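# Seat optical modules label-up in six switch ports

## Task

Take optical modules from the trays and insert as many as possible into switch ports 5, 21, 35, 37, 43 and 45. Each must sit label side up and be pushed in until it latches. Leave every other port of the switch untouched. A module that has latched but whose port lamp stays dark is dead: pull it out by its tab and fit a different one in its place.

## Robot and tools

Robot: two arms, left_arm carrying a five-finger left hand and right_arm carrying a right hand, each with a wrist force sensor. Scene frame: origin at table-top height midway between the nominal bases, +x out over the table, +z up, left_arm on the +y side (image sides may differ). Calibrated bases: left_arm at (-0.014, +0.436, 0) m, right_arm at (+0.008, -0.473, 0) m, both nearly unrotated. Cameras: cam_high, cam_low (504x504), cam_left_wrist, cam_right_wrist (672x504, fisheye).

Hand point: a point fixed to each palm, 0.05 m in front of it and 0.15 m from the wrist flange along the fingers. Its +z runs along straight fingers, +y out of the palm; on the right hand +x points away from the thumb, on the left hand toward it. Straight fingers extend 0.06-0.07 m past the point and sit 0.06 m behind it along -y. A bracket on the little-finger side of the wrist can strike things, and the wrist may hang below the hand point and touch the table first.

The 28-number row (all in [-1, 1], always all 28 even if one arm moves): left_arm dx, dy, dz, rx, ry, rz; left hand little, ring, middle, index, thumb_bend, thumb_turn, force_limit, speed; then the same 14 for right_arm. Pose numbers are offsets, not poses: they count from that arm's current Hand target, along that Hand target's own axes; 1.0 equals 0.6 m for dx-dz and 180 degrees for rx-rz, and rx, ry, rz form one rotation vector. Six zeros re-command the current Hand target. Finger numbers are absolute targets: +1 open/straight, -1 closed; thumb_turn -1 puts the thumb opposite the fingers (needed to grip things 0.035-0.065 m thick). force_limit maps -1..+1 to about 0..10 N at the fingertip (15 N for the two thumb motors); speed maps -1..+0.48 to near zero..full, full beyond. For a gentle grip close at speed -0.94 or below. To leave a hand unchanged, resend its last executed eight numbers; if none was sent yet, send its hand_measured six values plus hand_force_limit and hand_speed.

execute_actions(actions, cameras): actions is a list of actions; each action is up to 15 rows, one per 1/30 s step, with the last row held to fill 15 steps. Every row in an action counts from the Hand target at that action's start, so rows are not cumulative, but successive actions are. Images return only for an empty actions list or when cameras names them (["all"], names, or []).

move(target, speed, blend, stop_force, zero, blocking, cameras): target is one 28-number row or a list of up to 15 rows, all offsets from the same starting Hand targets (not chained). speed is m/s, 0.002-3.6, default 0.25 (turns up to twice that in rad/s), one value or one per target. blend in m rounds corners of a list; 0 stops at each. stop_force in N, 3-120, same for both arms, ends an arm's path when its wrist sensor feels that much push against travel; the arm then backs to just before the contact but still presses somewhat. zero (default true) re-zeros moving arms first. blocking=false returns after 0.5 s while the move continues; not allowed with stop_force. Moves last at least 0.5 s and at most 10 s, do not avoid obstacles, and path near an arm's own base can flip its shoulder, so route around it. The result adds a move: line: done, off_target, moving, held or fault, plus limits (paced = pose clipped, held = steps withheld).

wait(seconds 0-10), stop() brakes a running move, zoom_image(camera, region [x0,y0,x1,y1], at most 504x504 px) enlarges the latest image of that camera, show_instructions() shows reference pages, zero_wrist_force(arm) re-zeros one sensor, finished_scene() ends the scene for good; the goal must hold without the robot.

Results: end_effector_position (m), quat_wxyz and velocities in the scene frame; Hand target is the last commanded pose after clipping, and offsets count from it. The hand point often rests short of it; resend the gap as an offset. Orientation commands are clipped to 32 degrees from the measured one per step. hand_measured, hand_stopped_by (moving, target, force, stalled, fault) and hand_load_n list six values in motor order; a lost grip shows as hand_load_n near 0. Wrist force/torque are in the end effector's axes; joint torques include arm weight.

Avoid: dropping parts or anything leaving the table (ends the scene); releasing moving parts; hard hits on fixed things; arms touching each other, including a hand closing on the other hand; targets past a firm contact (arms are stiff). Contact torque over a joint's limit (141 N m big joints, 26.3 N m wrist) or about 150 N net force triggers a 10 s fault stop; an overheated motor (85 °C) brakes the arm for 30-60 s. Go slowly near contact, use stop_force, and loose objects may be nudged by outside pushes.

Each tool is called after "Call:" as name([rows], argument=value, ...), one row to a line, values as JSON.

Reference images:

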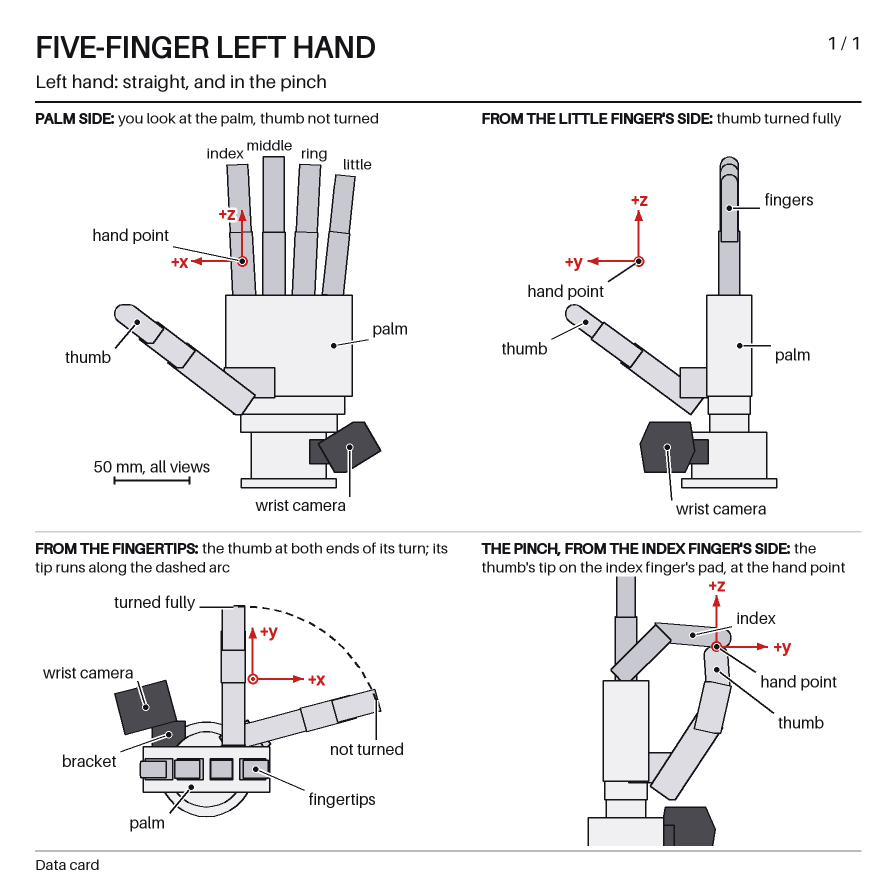

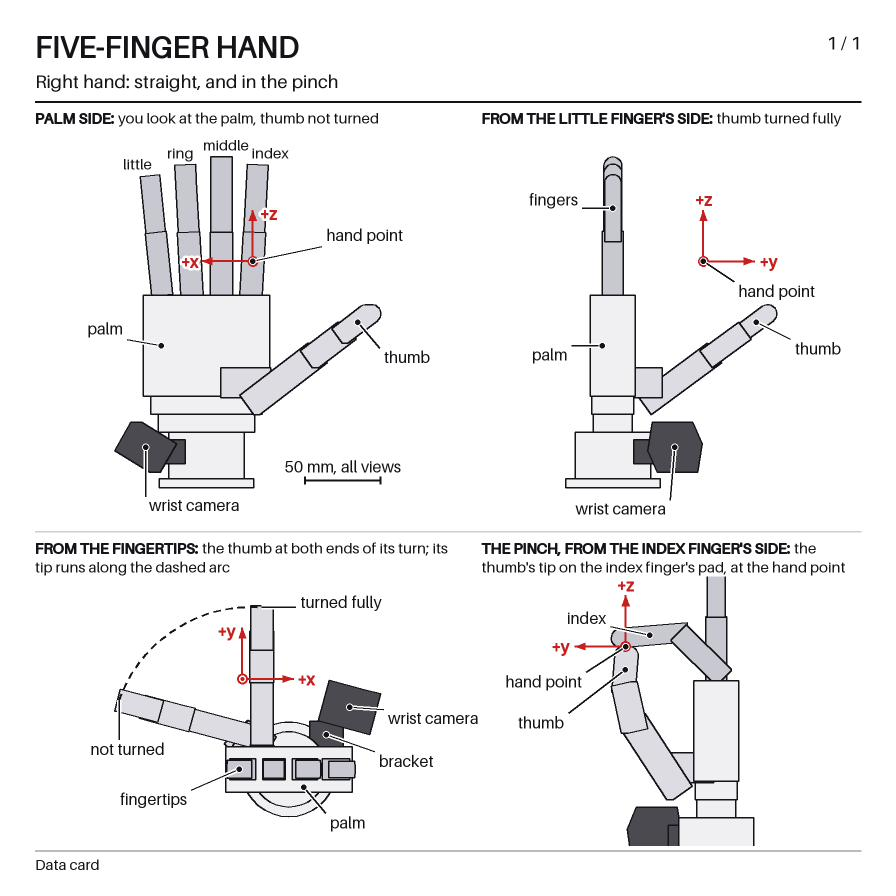

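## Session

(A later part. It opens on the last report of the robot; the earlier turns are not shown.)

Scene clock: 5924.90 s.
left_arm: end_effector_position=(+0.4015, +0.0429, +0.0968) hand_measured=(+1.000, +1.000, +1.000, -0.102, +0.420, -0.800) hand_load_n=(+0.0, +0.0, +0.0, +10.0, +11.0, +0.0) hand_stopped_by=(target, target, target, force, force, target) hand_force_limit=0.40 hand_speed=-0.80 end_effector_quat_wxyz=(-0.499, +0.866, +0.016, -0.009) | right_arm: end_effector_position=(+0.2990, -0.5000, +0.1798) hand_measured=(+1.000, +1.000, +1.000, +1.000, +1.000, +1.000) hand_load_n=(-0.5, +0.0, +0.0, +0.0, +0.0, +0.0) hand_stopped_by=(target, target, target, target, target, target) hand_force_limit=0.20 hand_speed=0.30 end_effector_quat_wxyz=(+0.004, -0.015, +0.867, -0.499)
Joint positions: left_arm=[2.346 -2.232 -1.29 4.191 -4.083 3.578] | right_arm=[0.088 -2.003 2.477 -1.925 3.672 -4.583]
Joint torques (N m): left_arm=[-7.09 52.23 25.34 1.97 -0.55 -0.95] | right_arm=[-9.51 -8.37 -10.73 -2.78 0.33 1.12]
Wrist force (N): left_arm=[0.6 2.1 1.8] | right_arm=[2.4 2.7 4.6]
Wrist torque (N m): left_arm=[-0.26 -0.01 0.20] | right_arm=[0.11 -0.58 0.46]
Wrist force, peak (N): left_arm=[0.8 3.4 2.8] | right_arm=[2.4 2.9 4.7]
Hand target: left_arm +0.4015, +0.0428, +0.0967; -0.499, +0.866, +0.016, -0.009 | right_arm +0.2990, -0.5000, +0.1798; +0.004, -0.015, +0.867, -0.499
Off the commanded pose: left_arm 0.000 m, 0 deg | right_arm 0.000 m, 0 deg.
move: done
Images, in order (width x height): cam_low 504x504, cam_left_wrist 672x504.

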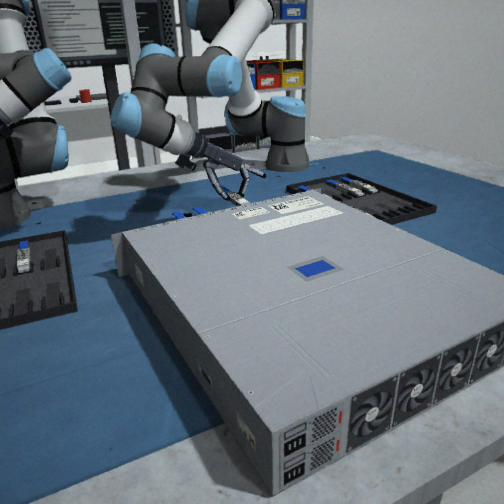

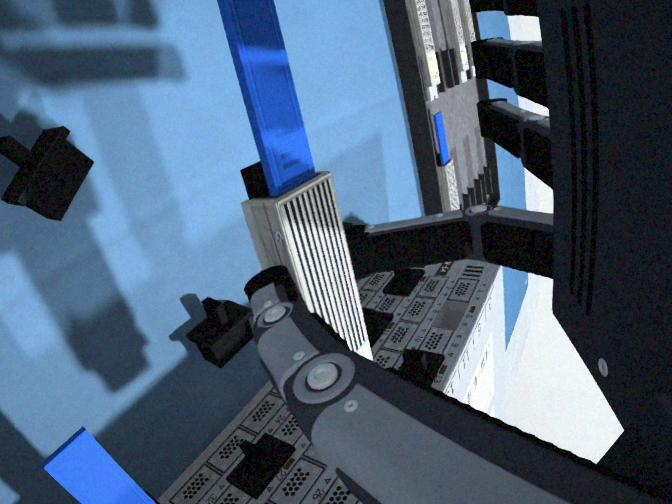

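Call:
move(target=[0.1254,0.0002,0.0004,0,0,0,1,1,1,-0.4,0.2,-0.8,0.4,-0.8,0,0,0,0,0,0,1,1,1,1,1,1,0.2,0.3], speed=0.05, stop_force=9)

Scene clock: 5940.50 s.
left_arm: end_effector_position=(+0.4767, +0.0457, +0.0965) hand_measured=(+1.000, +1.000, +1.000, -0.102, +0.420, -0.800) hand_load_n=(+0.0, +0.0, +0.0, +10.0, +12.5, -0.5) hand_stopped_by=(target, target, target, force, force, target) hand_force_limit=0.40 hand_speed=-0.80 end_effector_quat_wxyz=(-0.499, +0.866, +0.016, -0.009) | right_arm: end_effector_position=(+0.2990, -0.5000, +0.1798) hand_measured=(+1.000, +1.000, +1.000, +1.000, +1.000, +1.000) hand_load_n=(+0.0, +0.0, +0.5, +0.0, +0.0, +0.0) hand_stopped_by=(target, target, target, target, target, target) hand_force_limit=0.20 hand_speed=0.30 end_effector_quat_wxyz=(+0.004, -0.015, +0.867, -0.499)
Joint positions: left_arm=[2.421 -2.329 -1.126 4.162 -4.025 3.638] | right_arm=[0.088 -2.003 2.477 -1.925 3.672 -4.583]
Joint torques (N m): left_arm=[-8.77 62.74 9.01 1.02 -0.25 -1.45] | right_arm=[-9.32 -7.51 -9.97 -2.8 0.29 1.13]
Wrist force (N): left_arm=[4.0 6.3 3.5] | right_arm=[2.1 2.6 4.6]
Wrist torque (N m): left_arm=[-0.20 -0.07 0.17] | right_arm=[0.11 -0.53 0.44]
Wrist force, peak (N): left_arm=[4.1 6.5 3.8] | right_arm=[2.5 2.7 4.7]
Hand target: left_arm +0.4767, +0.0457, +0.0965; -0.499, +0.866, +0.016, -0.009 | right_arm +0.2990, -0.5000, +0.1798; +0.004, -0.015, +0.867, -0.499
Off the commanded pose: left_arm 0.000 m, 0 deg | right_arm 0.000 m, 0 deg.
move: done

Call:
move([
  [0,0,0,0,0,0,1,1,1,1,0.55,-0.8,0.2,0.3,0,0,0,0,0,0,1,1,1,1,1,1,0.2,0.3],
  [-0.1601,0.0003,-0.0007,0,0,0,1,1,1,1,-1,-1,0.2,0.1,0,0,0,0,0,0,1,1,1,1,1,1,0.2,0.3],
  [-0.1557,0.0762,0.0794,0.0833,0,0,1,1,1,1,-1,-1,0.2,0.1,0,0,0,0,0,0,1,1,1,1,1,1,0.2,0.3],
], speed=[0.25,0.2,0.25], cameras=["cam_left_wrist"])

Scene clock: 6019.10 s.
left_arm: end_effector_position=(+0.3827, +0.0605, +0.0332) hand_measured=(+1.000, +1.000, +1.000, +0.284, -0.846, -1.000) hand_load_n=(+0.0, +0.0, +0.0, +0.5, +11.5, +0.5) hand_stopped_by=(target, target, target, stalled, force, target) hand_force_limit=0.20 hand_speed=0.10 end_effector_quat_wxyz=(-0.608, +0.794, +0.014, -0.011) | right_arm: end_effector_position=(+0.2990, -0.5000, +0.1798) hand_measured=(+1.000, +1.000, +1.000, +1.000, +1.000, +1.000) hand_load_n=(+0.0, +0.0, -0.5, -0.5, +0.0, +0.0) hand_stopped_by=(target, target, target, target, target, target) hand_force_limit=0.20 hand_speed=0.30 end_effector_quat_wxyz=(+0.004, -0.015, +0.867, -0.499)
Joint positions: left_arm=[2.306 -2.424 -1.227 3.994 -4.033 3.362] | right_arm=[0.088 -2.003 2.477 -1.925 3.672 -4.583]
Joint torques (N m): left_arm=[6.08 39.53 8.16 -2.04 0.41 -1.07] | right_arm=[-9.55 -8.93 -10.54 -2.57 0.28 1.07]
Wrist force (N): left_arm=[0.7 0.7 0.3] | right_arm=[2.2 2.7 4.6]
Wrist torque (N m): left_arm=[-0.32 -0.04 0.17] | right_arm=[0.12 -0.56 0.45]
Wrist force, peak (N): left_arm=[8.3 9.1 -8.2] | right_arm=[2.4 2.6 4.9]
Hand target: left_arm +0.3827, +0.0606, +0.0331; -0.608, +0.794, +0.014, -0.011 | right_arm +0.2990, -0.5000, +0.1798; +0.004, -0.015, +0.867, -0.499
Off the commanded pose: left_arm 0.000 m, 0 deg | right_arm 0.000 m, 0 deg.
move: done
Images, in order (width x height): cam_left_wrist 672x504.

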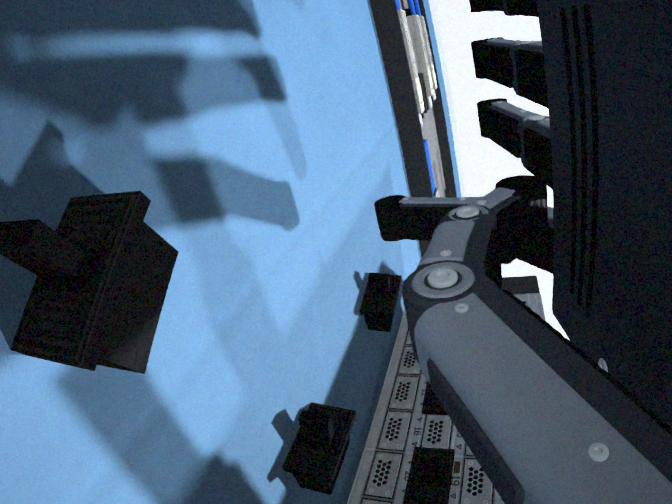

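Call:
move(target=[0.0492,0,-0.0003,0,0,0,1,1,1,1,-1,-1,0.2,0.1,0,0,0,0,0,0,1,1,1,1,1,1,0.2,0.3], speed=0.03, stop_force=52, cameras=["cam_left_wrist"])

Scene clock: 6064.07 s.
left_arm: end_effector_position=(+0.4122, +0.0615, +0.0331) hand_measured=(+1.000, +1.000, +1.000, +0.284, -0.846, -1.000) hand_load_n=(+0.0, +0.0, +0.0, +0.5, +11.5, +0.5) hand_stopped_by=(target, target, target, stalled, force, target) hand_force_limit=0.20 hand_speed=0.10 end_effector_quat_wxyz=(-0.608, +0.794, +0.014, -0.011) | right_arm: end_effector_position=(+0.2990, -0.5000, +0.1798) hand_measured=(+1.000, +1.000, +1.000, +1.000, +1.000, +1.000) hand_load_n=(+0.0, +0.0, +0.0, +0.0, +0.0, -0.5) hand_stopped_by=(target, target, target, target, target, target) hand_force_limit=0.20 hand_speed=0.30 end_effector_quat_wxyz=(+0.004, -0.015, +0.867, -0.499)
Joint positions: left_arm=[2.337 -2.457 -1.164 3.972 -4.004 3.375] | right_arm=[0.088 -2.003 2.477 -1.925 3.672 -4.583]
Joint torques (N m): left_arm=[-8.29 57.76 3.62 1.41 -0.57 -0.87] | right_arm=[-9.14 -8.53 -11.08 -2.75 0.36 0.98]
Wrist force (N): left_arm=[3.2 -5.3 -0.1] | right_arm=[2.3 2.6 4.7]
Wrist torque (N m): left_arm=[-0.54 -0.17 0.28] | right_arm=[0.11 -0.57 0.45]
Wrist force, peak (N): left_arm=[3.1 -5.4 -0.5] | right_arm=[2.5 2.9 4.7]
Hand target: left_arm +0.4122, +0.0615, +0.0331; -0.608, +0.794, +0.014, -0.011 | right_arm +0.2990, -0.5000, +0.1798; +0.004, -0.015, +0.867, -0.499
Off the commanded pose: left_arm 0.000 m, 0 deg | right_arm 0.000 m, 0 deg.
move: done
Images, in order (width x height): cam_left_wrist 672x504.

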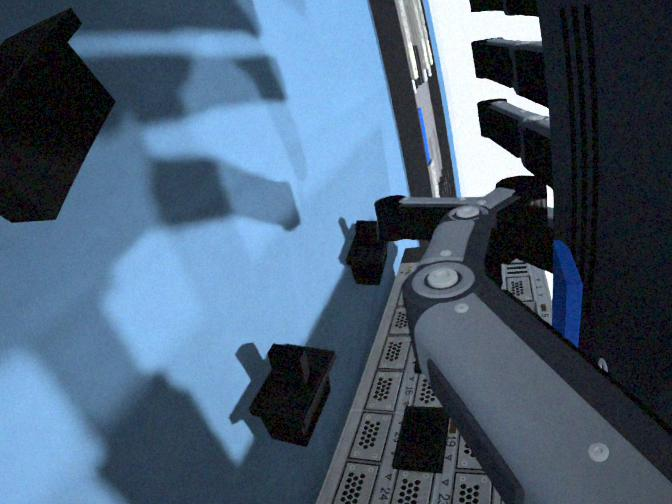

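Call:
move([
  [-0.0567,0,0.0003,0,0,0,1,1,1,1,-1,-1,0.2,0.1,0,0,0,0,0,0,1,1,1,1,1,1,0.2,0.3],
  [-0.0565,0.0087,0.0096,0,0,0,1,1,1,1,-1,-1,0.2,0.1,0,0,0,0,0,0,1,1,1,1,1,1,0.2,0.3],
  [0.0053,0.0086,0.0099,0,0,0,1,1,1,1,-1,-1,0.2,0.1,0,0,0,0,0,0,1,1,1,1,1,1,0.2,0.3],
], speed=[0.14,0.12,0.03], stop_force=52, cameras=["cam_left_wrist", "cam_high"])

Scene clock: 6145.83 s.
left_arm: end_effector_position=(+0.4053, +0.0656, +0.0265) hand_measured=(+1.000, +1.000, +1.000, +0.284, -0.846, -1.000) hand_load_n=(+0.0, +0.0, +0.0, +0.5, +11.5, +0.5) hand_stopped_by=(target, target, target, stalled, force, target) hand_force_limit=0.20 hand_speed=0.10 end_effector_quat_wxyz=(-0.608, +0.794, +0.014, -0.011) | right_arm: end_effector_position=(+0.2990, -0.5000, +0.1798) hand_measured=(+1.000, +1.000, +1.000, +1.000, +1.000, +1.000) hand_load_n=(+0.0, +0.0, +0.0, +0.0, +0.0, +0.0) hand_stopped_by=(target, target, target, target, target, target) hand_force_limit=0.20 hand_speed=0.30 end_effector_quat_wxyz=(+0.004, -0.015, +0.867, -0.499)
Joint positions: left_arm=[2.335 -2.449 -1.199 3.998 -4.007 3.374] | right_arm=[0.088 -2.003 2.477 -1.925 3.672 -4.583]
Joint torques (N m): left_arm=[23.5 55.88 23.9 4.12 8.28 -1.7] | right_arm=[-10.09 -9.17 -10.54 -2.68 0.27 1.15]
Wrist force (N): left_arm=[-47.2 -11.2 -2.4] | right_arm=[2.1 2.9 4.7]
Wrist torque (N m): left_arm=[-0.80 2.21 -2.21] | right_arm=[0.15 -0.54 0.45]
Wrist force, peak (N): left_arm=[-73.6 -11.6 -3.1] | right_arm=[2.3 2.8 4.8]
Hand target: left_arm +0.4053, +0.0656, +0.0266; -0.608, +0.794, +0.014, -0.011 (not the last commanded pose) | right_arm +0.2990, -0.5000, +0.1798; +0.004, -0.015, +0.867, -0.499
Off the commanded pose: left_arm 0.010 m, 0 deg | right_arm 0.000 m, 0 deg.
move: contact (left_arm); path passed 2 of 3 targets
Images, in order (width x height): cam_high 504x504, cam_left_wrist 672x504.

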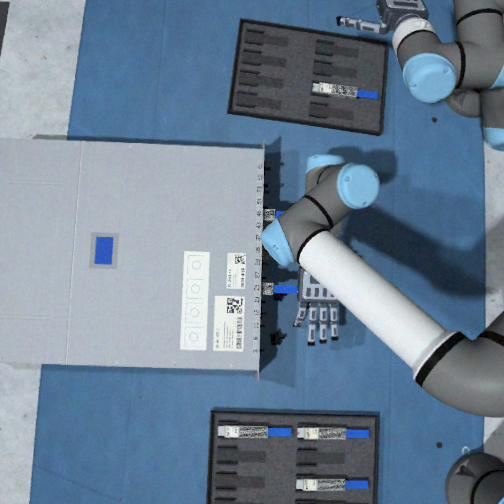

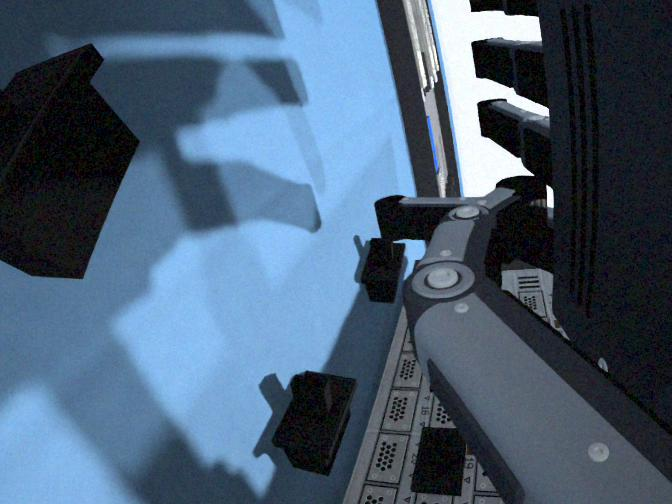

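Call:
zoom_image(camera="cam_high", region=[240, 190, 350, 310])

Call:
zoom_image(camera="cam_left_wrist", region=[330, 200, 580, 504])

Scaled by 4.200 from the camera's 504x504 image, which has a finer 720x720 frame.

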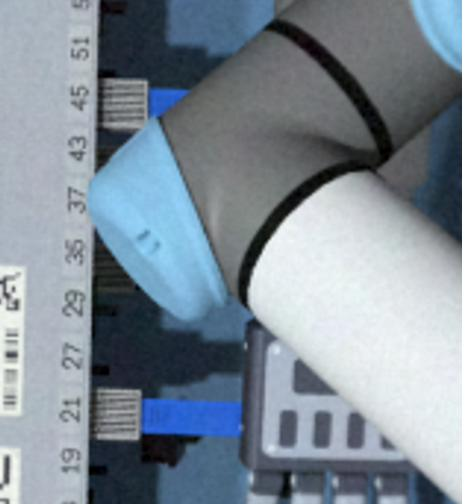

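Scaled by 1.658 from the camera's 672x504 image, which has a finer 960x720 frame.

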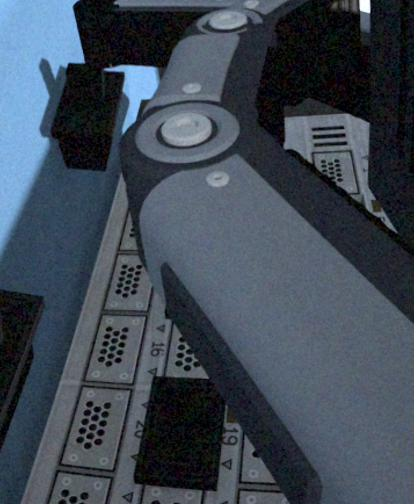

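Call:
move([
  [-0.0371,-0.0060,0.0005,0,0,0,1,1,1,0,0.5,-0.8,0.4,0.1,0,0,0,0,0,0,1,1,1,1,1,1,0.2,0.3],
  [-0.0596,-0.1461,0.0394,-0.0833,0,0,1,1,1,0,0.5,-0.8,0.4,0.1,0,0,0,0,0,0,1,1,1,1,1,1,0.2,0.3],
  [-0.1296,-0.2165,0.5873,-0.0833,0,0,1,1,1,0,0.5,-0.8,0.4,0.1,0,0,0,0,0,0,1,1,1,1,1,1,0.2,0.3],
], speed=[0.15,0.3,0.36], blend=[0.012,0.03,0], cameras=["cam_left_wrist", "cam_high"])

Scene clock: 6265.07 s.
left_arm: end_effector_position=(+0.3141, +0.4365, +0.0601) hand_measured=(+1.000, +1.000, +1.000, +0.000, +0.500, -0.800) hand_load_n=(+0.0, +0.0, +0.0, +0.0, +0.0, +0.0) hand_stopped_by=(target, target, target, target, target, target) hand_force_limit=0.40 hand_speed=0.10 end_effector_quat_wxyz=(-0.499, +0.866, +0.016, -0.009) | right_arm: end_effector_position=(+0.2990, -0.5000, +0.1798) hand_measured=(+1.000, +1.000, +1.000, +1.000, +1.000, +1.000) hand_load_n=(+0.0, +0.0, +0.0, +0.0, +0.0, +0.0) hand_stopped_by=(target, target, target, target, target, target) hand_force_limit=0.20 hand_speed=0.30 end_effector_quat_wxyz=(+0.004, -0.015, +0.867, -0.499)
Joint positions: left_arm=[2.964 -1.583 -2.499 5.317 -3.702 4.321] | right_arm=[0.088 -2.003 2.477 -1.925 3.672 -4.583]
Joint torques (N m): left_arm=[6.49 4.33 15.7 2.99 2.6 1.45] | right_arm=[-9.59 -8.38 -10.51 -2.56 0.33 1.03]
Wrist force (N): left_arm=[1.5 -0.7 1.0] | right_arm=[2.3 2.7 4.5]
Wrist torque (N m): left_arm=[-0.52 -0.18 0.38] | right_arm=[0.13 -0.57 0.45]
Wrist force, peak (N): left_arm=[-47.2 -11.0 -2.5] | right_arm=[2.3 2.8 4.8]
Hand target: left_arm +0.3140, +0.4366, +0.0601; -0.499, +0.866, +0.016, -0.009 | right_arm +0.2990, -0.5000, +0.1798; +0.004, -0.015, +0.867, -0.499
Off the commanded pose: left_arm 0.000 m, 0 deg | right_arm 0.000 m, 0 deg.
move: done; blend cut to 0.0113 m at target 1
Images, in order (width x height): cam_high 504x504, cam_left_wrist 672x504.

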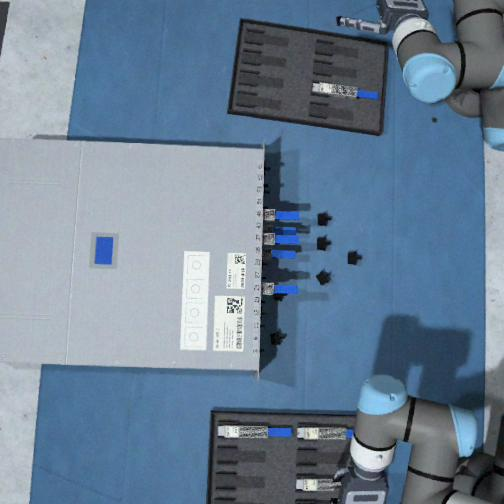

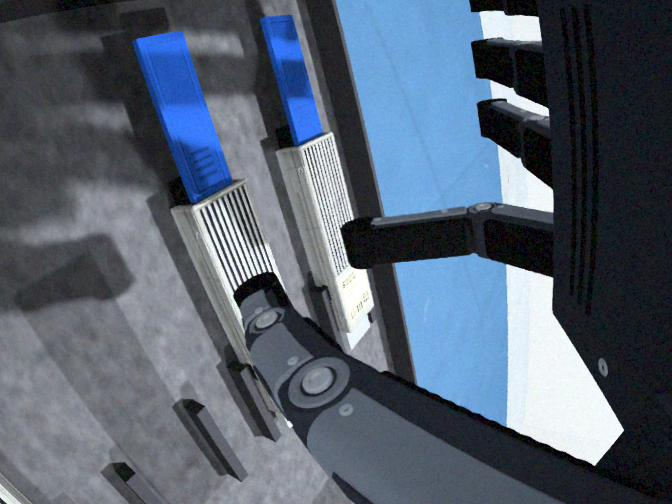

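Call:
zoom_image(camera="cam_left_wrist", region=[140, 130, 340, 330])

Call:
zoom_image(camera="cam_high", region=[240, 270, 340, 370])

Scaled by 2.520 from the camera's 672x504 image, which has a finer 960x720 frame.

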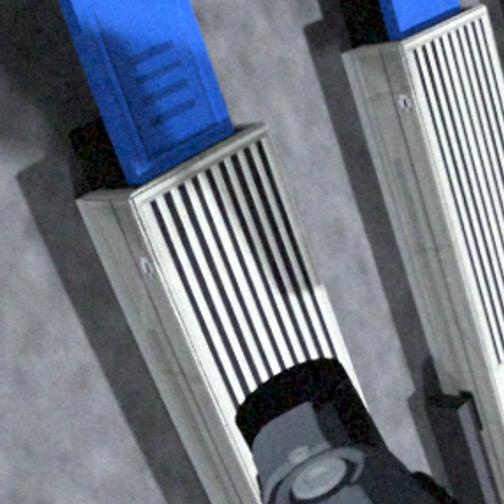

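Scaled by 5.040 from the camera's 504x504 image, which has a finer 720x720 frame.

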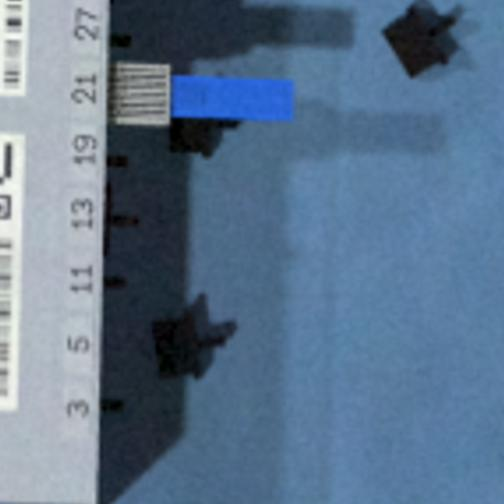

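Call:
zoom_image(camera="cam_high", region=[250, 255, 290, 345])

Call:
zoom_image(camera="cam_high", region=[250, 150, 300, 265])

Scaled by 5.600 from the camera's 504x504 image, which has a finer 720x720 frame.

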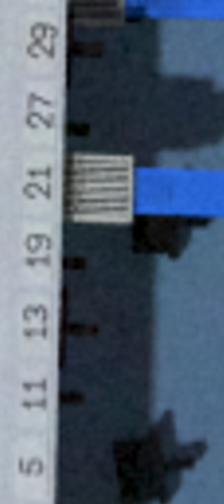

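Scaled by 4.383 from the camera's 504x504 image, which has a finer 720x720 frame.

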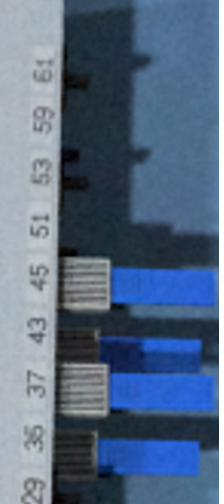

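Call:
move([
  [0,0.0373,0.0223,0,0,0,1,1,1,0,0.5,-0.8,0.4,0.1,0,0,0,0,0,0,1,1,1,1,1,1,0.2,0.3],
  [0,0.0468,0.0279,0,0,0,1,1,1,-0.4,0.2,-0.8,0.4,-0.8,0,0,0,0,0,0,1,1,1,1,1,1,0.2,0.3],
], speed=0.08, blend=[0.003,0])

Scene clock: 6314.30 s.
left_arm: end_effector_position=(+0.3140, +0.4370, +0.0274) hand_measured=(+1.000, +1.000, +1.000, -0.122, +0.442, -0.800) hand_load_n=(+0.0, +0.0, +0.0, +13.0, +11.0, -1.5) hand_stopped_by=(target, target, target, force, force, target) hand_force_limit=0.40 hand_speed=-0.80 end_effector_quat_wxyz=(-0.499, +0.866, +0.016, -0.009) | right_arm: end_effector_position=(+0.2990, -0.5000, +0.1798) hand_measured=(+1.000, +1.000, +1.000, +1.000, +1.000, +1.000) hand_load_n=(+0.0, +0.0, +0.0, +0.0, +0.0, +0.0) hand_stopped_by=(target, target, target, target, target, target) hand_force_limit=0.20 hand_speed=0.30 end_effector_quat_wxyz=(+0.004, -0.015, +0.867, -0.499)
Joint positions: left_arm=[2.966 -1.694 -2.531 5.461 -3.702 4.323] | right_arm=[0.088 -2.003 2.477 -1.925 3.672 -4.583]
Joint torques (N m): left_arm=[-2.08 6.18 24.76 2.93 1.52 -1.16] | right_arm=[-9.25 -8.11 -11.84 -2.66 0.41 1.05]
Wrist force (N): left_arm=[1.1 -4.4 0.4] | right_arm=[2.4 2.7 4.6]
Wrist torque (N m): left_arm=[-0.64 -0.18 0.32] | right_arm=[0.13 -0.58 0.46]
Wrist force, peak (N): left_arm=[1.1 -4.4 0.4] | right_arm=[2.3 2.7 5.0]
Hand target: left_arm +0.3140, +0.4369, +0.0274; -0.499, +0.866, +0.016, -0.009 | right_arm +0.2990, -0.5000, +0.1798; +0.004, -0.015, +0.867, -0.499
Off the commanded pose: left_arm 0.000 m, 0 deg | right_arm 0.000 m, 0 deg.
move: done

Call:
move([
  [0,-0.0643,-0.0372,0,0,0,1,1,1,-0.4,0.2,-0.8,0.4,-0.8,0,0,0,0,0,0,1,1,1,1,1,1,0.2,0.3],
  [0.0683,-0.0251,-0.2810,0,0,0,1,1,1,-0.4,0.2,-0.8,0.4,-0.8,0,0,0,0,0,0,1,1,1,1,1,1,0.2,0.3],
  [0.1019,0.1126,-0.5088,0,0,0,1,1,1,-0.4,0.2,-0.8,0.4,-0.8,0,0,0,0,0,0,1,1,1,1,1,1,0.2,0.3],
  [0.1052,0.1504,-0.4884,0,0,0,1,1,1,-0.4,0.2,-0.8,0.4,-0.8,0,0,0,0,0,0,1,1,1,1,1,1,0.2,0.3],
  [0.2459,0.1504,-0.4876,0,0,0,1,1,1,-0.4,0.2,-0.8,0.4,-0.8,0,0,0,0,0,0,1,1,1,1,1,1,0.2,0.3],
], speed=[0.15,0.3,0.3,0.12,0.065], blend=[0.02,0.04,0.01,0,0], stop_force=11, cameras=["cam_left_wrist"])

Scene clock: 6362.23 s.
left_arm: end_effector_position=(+0.4723, +0.1442, +0.0961) hand_measured=(+1.000, +1.000, +1.000, -0.122, +0.442, -0.800) hand_load_n=(+0.0, +0.0, +0.0, +13.5, +11.5, +0.5) hand_stopped_by=(target, target, target, force, force, target) hand_force_limit=0.40 hand_speed=-0.80 end_effector_quat_wxyz=(-0.499, +0.866, +0.016, -0.009) | right_arm: end_effector_position=(+0.2990, -0.5000, +0.1798) hand_measured=(+1.000, +1.000, +1.000, +1.000, +1.000, +1.000) hand_load_n=(+0.0, +0.0, +0.0, +0.0, +0.0, +0.0) hand_stopped_by=(target, target, target, target, target, target) hand_force_limit=0.20 hand_speed=0.30 end_effector_quat_wxyz=(+0.004, -0.015, +0.867, -0.499)
Joint positions: left_arm=[2.53 -2.145 -1.456 4.373 -3.944 3.736] | right_arm=[0.088 -2.003 2.477 -1.925 3.672 -4.583]
Joint torques (N m): left_arm=[-8.84 54.31 7.87 1.93 -0.22 -1.41] | right_arm=[-9.27 -8.16 -10.25 -2.58 0.37 1.06]
Wrist force (N): left_arm=[4.0 2.2 3.6] | right_arm=[2.2 2.6 4.7]
Wrist torque (N m): left_arm=[-0.52 -0.26 0.35] | right_arm=[0.10 -0.55 0.44]
Wrist force, peak (N): left_arm=[4.3 2.0 3.7] | right_arm=[2.5 2.9 4.8]
Hand target: left_arm +0.4723, +0.1442, +0.0961; -0.499, +0.866, +0.016, -0.009 | right_arm +0.2990, -0.5000, +0.1798; +0.004, -0.015, +0.867, -0.499
Off the commanded pose: left_arm 0.000 m, 0 deg | right_arm 0.000 m, 0 deg.
move: done
Images, in order (width x height): cam_left_wrist 672x504.

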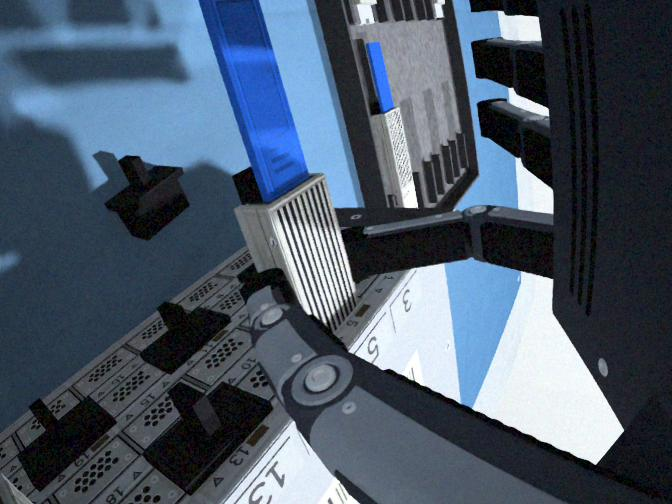

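Call:
move([
  [0,0,0,0,0,0,1,1,1,0.3,0.55,-0.8,0.2,0.3,0,0,0,0,0,0,1,1,1,1,1,1,0.2,0.3],
  [-0.1601,0.0003,-0.0007,0,0,0,1,1,1,0.3,0.55,-0.8,0.2,0.3,0,0,0,0,0,0,1,1,1,1,1,1,0.2,0.3],
], speed=0.24, cameras=["cam_left_wrist"])

Scene clock: 6391.47 s.
left_arm: end_effector_position=(+0.3764, +0.1402, +0.0962) hand_measured=(+1.000, +1.000, +1.000, +0.300, +0.550, -0.800) hand_load_n=(+0.0, +0.0, +0.0, +0.0, +0.0, +0.0) hand_stopped_by=(target, target, target, target, target, target) hand_force_limit=0.20 hand_speed=0.30 end_effector_quat_wxyz=(-0.499, +0.866, +0.016, -0.009) | right_arm: end_effector_position=(+0.2990, -0.5000, +0.1798) hand_measured=(+1.000, +1.000, +1.000, +1.000, +1.000, +1.000) hand_load_n=(+0.0, -0.5, +0.0, -0.5, +0.0, +0.0) hand_stopped_by=(target, target, target, target, target, target) hand_force_limit=0.20 hand_speed=0.30 end_effector_quat_wxyz=(+0.004, -0.015, +0.867, -0.499)
Joint positions: left_arm=[2.432 -2.024 -1.639 4.375 -4.017 3.647] | right_arm=[0.088 -2.003 2.477 -1.925 3.672 -4.583]
Joint torques (N m): left_arm=[-5.01 44.07 9.4 2.19 0.39 -0.55] | right_arm=[-9.24 -9.28 -11.09 -2.49 0.34 0.99]
Wrist force (N): left_arm=[1.4 -0.7 1.6] | right_arm=[2.5 2.7 4.7]
Wrist torque (N m): left_arm=[-0.56 -0.11 0.26] | right_arm=[0.12 -0.60 0.46]
Wrist force, peak (N): left_arm=[4.2 2.2 3.7] | right_arm=[2.4 2.9 4.8]
Hand target: left_arm +0.3763, +0.1402, +0.0962; -0.499, +0.866, +0.016, -0.009 | right_arm +0.2990, -0.5000, +0.1798; +0.004, -0.015, +0.867, -0.499
Off the commanded pose: left_arm 0.000 m, 0 deg | right_arm 0.000 m, 0 deg.
move: done
Images, in order (width x height): cam_left_wrist 672x504.

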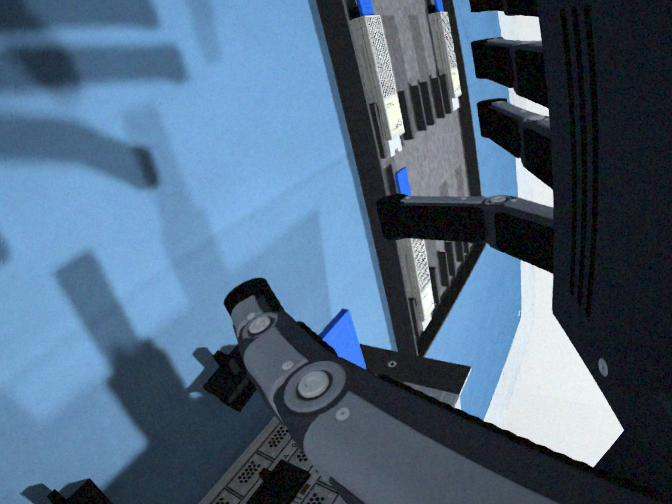

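Call:
move([
  [-0.0008,0.0812,0.0911,0.0833,0,0,1,1,1,1,-1,-1,0.2,0.1,0,0,0,0,0,0,1,1,1,1,1,1,0.2,0.3],
  [0.0618,0.0811,0.0913,0.0833,0,0,1,1,1,1,-1,-1,0.2,0.1,0,0,0,0,0,0,1,1,1,1,1,1,0.2,0.3],
], speed=[0.26,0.03], stop_force=52, cameras=["cam_high", "cam_left_wrist"])

Scene clock: 6427.13 s.
left_arm: end_effector_position=(+0.4025, +0.1641, +0.0265) hand_measured=(+1.000, +1.000, +1.000, +1.000, -0.948, -1.000) hand_load_n=(+0.0, +0.0, +0.0, +0.0, +15.0, +1.5) hand_stopped_by=(target, target, target, target, force, target) hand_force_limit=0.20 hand_speed=0.10 end_effector_quat_wxyz=(-0.608, +0.794, +0.014, -0.011) | right_arm: end_effector_position=(+0.2990, -0.5000, +0.1798) hand_measured=(+1.000, +1.000, +1.000, +1.000, +1.000, +1.000) hand_load_n=(+0.0, +0.0, -0.5, -0.5, +0.0, +0.0) hand_stopped_by=(target, target, target, target, target, target) hand_force_limit=0.20 hand_speed=0.30 end_effector_quat_wxyz=(+0.004, -0.015, +0.867, -0.499)
Joint positions: left_arm=[2.441 -2.278 -1.533 4.197 -3.907 3.427] | right_arm=[0.088 -2.003 2.477 -1.925 3.672 -4.583]
Joint torques (N m): left_arm=[21.09 49.32 24.17 4.45 8.21 -1.31] | right_arm=[-9.77 -8.85 -10.86 -2.38 0.41 1.01]
Wrist force (N): left_arm=[-48.8 -12.5 -6.4] | right_arm=[2.4 2.8 4.7]
Wrist torque (N m): left_arm=[-0.80 2.18 -2.24] | right_arm=[0.13 -0.58 0.46]
Wrist force, peak (N): left_arm=[-71.2 -13.6 -7.3] | right_arm=[2.4 2.7 4.9]
Hand target: left_arm +0.4025, +0.1641, +0.0266; -0.608, +0.794, +0.014, -0.011 (not the last commanded pose) | right_arm +0.2990, -0.5000, +0.1798; +0.004, -0.015, +0.867, -0.499
Off the commanded pose: left_arm 0.010 m, 0 deg | right_arm 0.000 m, 0 deg.
move: contact (left_arm); path passed 1 of 2 targets
Images, in order (width x height): cam_high 504x504, cam_left_wrist 672x504.

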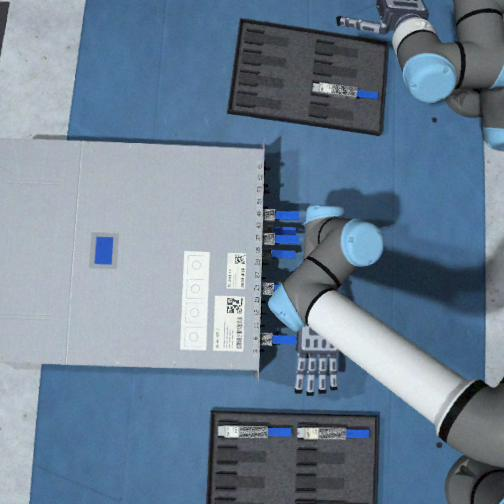

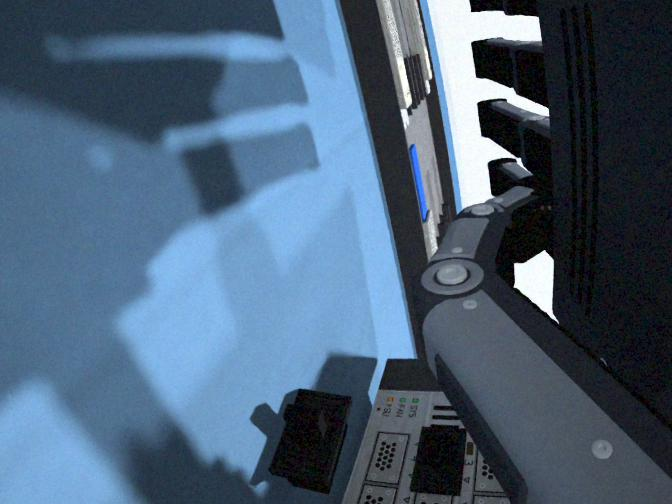

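Call:
zoom_image(camera="cam_high", region=[250, 275, 320, 365])

Scaled by 5.600 from the camera's 504x504 image, which has a finer 720x720 frame.

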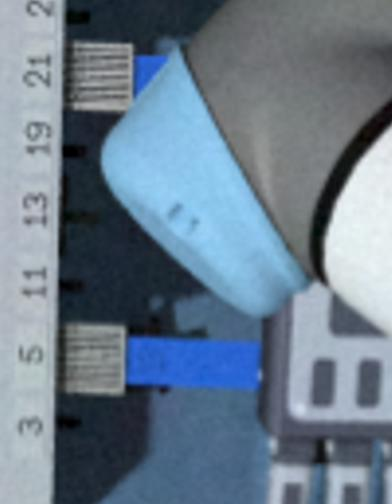

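Call:
move([
  [-0.0500,0,0.0003,0,0,0,1,1,1,1,-1,-1,0.2,0.1,0,0,0,0,0,0,1,1,1,1,1,1,0.2,0.3],
], speed=0.1, cameras=["cam_left_wrist", "cam_high"])

Scene clock: 6446.77 s.
left_arm: end_effector_position=(+0.3725, +0.1632, +0.0266) hand_measured=(+1.000, +1.000, +1.000, +1.000, -0.948, -1.000) hand_load_n=(+0.0, +0.0, +0.0, +0.0, +15.0, +1.5) hand_stopped_by=(target, target, target, target, force, target) hand_force_limit=0.20 hand_speed=0.10 end_effector_quat_wxyz=(-0.608, +0.794, +0.014, -0.011) | right_arm: end_effector_position=(+0.2990, -0.5000, +0.1798) hand_measured=(+1.000, +1.000, +1.000, +1.000, +1.000, +1.000) hand_load_n=(-0.5, +0.0, +0.0, +0.0, +0.0, +0.0) hand_stopped_by=(target, target, target, target, target, target) hand_force_limit=0.20 hand_speed=0.30 end_effector_quat_wxyz=(+0.004, -0.015, +0.867, -0.499)
Joint positions: left_arm=[2.408 -2.247 -1.591 4.211 -3.938 3.409] | right_arm=[0.088 -2.003 2.477 -1.925 3.672 -4.583]
Joint torques (N m): left_arm=[6.16 30.97 29.37 -1.71 2.1 1.53] | right_arm=[-9.2 -7.71 -10.62 -2.32 0.37 1.1]
Wrist force (N): left_arm=[0.7 -1.9 0.3] | right_arm=[2.4 2.7 4.7]
Wrist torque (N m): left_arm=[-0.74 -0.06 0.36] | right_arm=[0.11 -0.58 0.45]
Wrist force, peak (N): left_arm=[-49.2 -12.4 -6.1] | right_arm=[2.2 2.9 4.8]
Hand target: left_arm +0.3725, +0.1632, +0.0265; -0.608, +0.794, +0.014, -0.011 | right_arm +0.2990, -0.5000, +0.1798; +0.004, -0.015, +0.867, -0.499
Off the commanded pose: left_arm 0.000 m, 0 deg | right_arm 0.000 m, 0 deg.
move: done
Images, in order (width x height): cam_high 504x504, cam_left_wrist 672x504.

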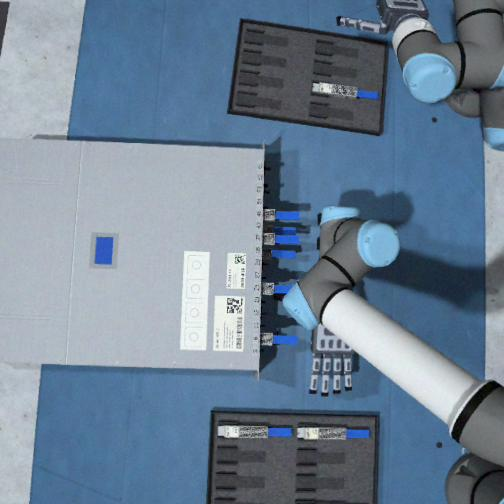

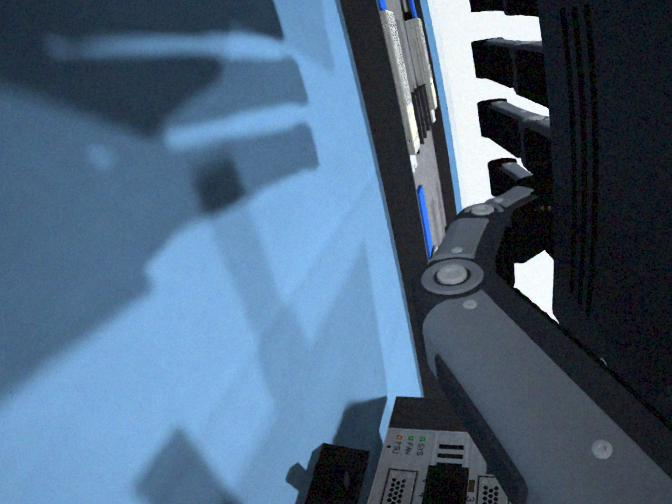

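Call:
finished_scene()

The scene is finished: the task was done.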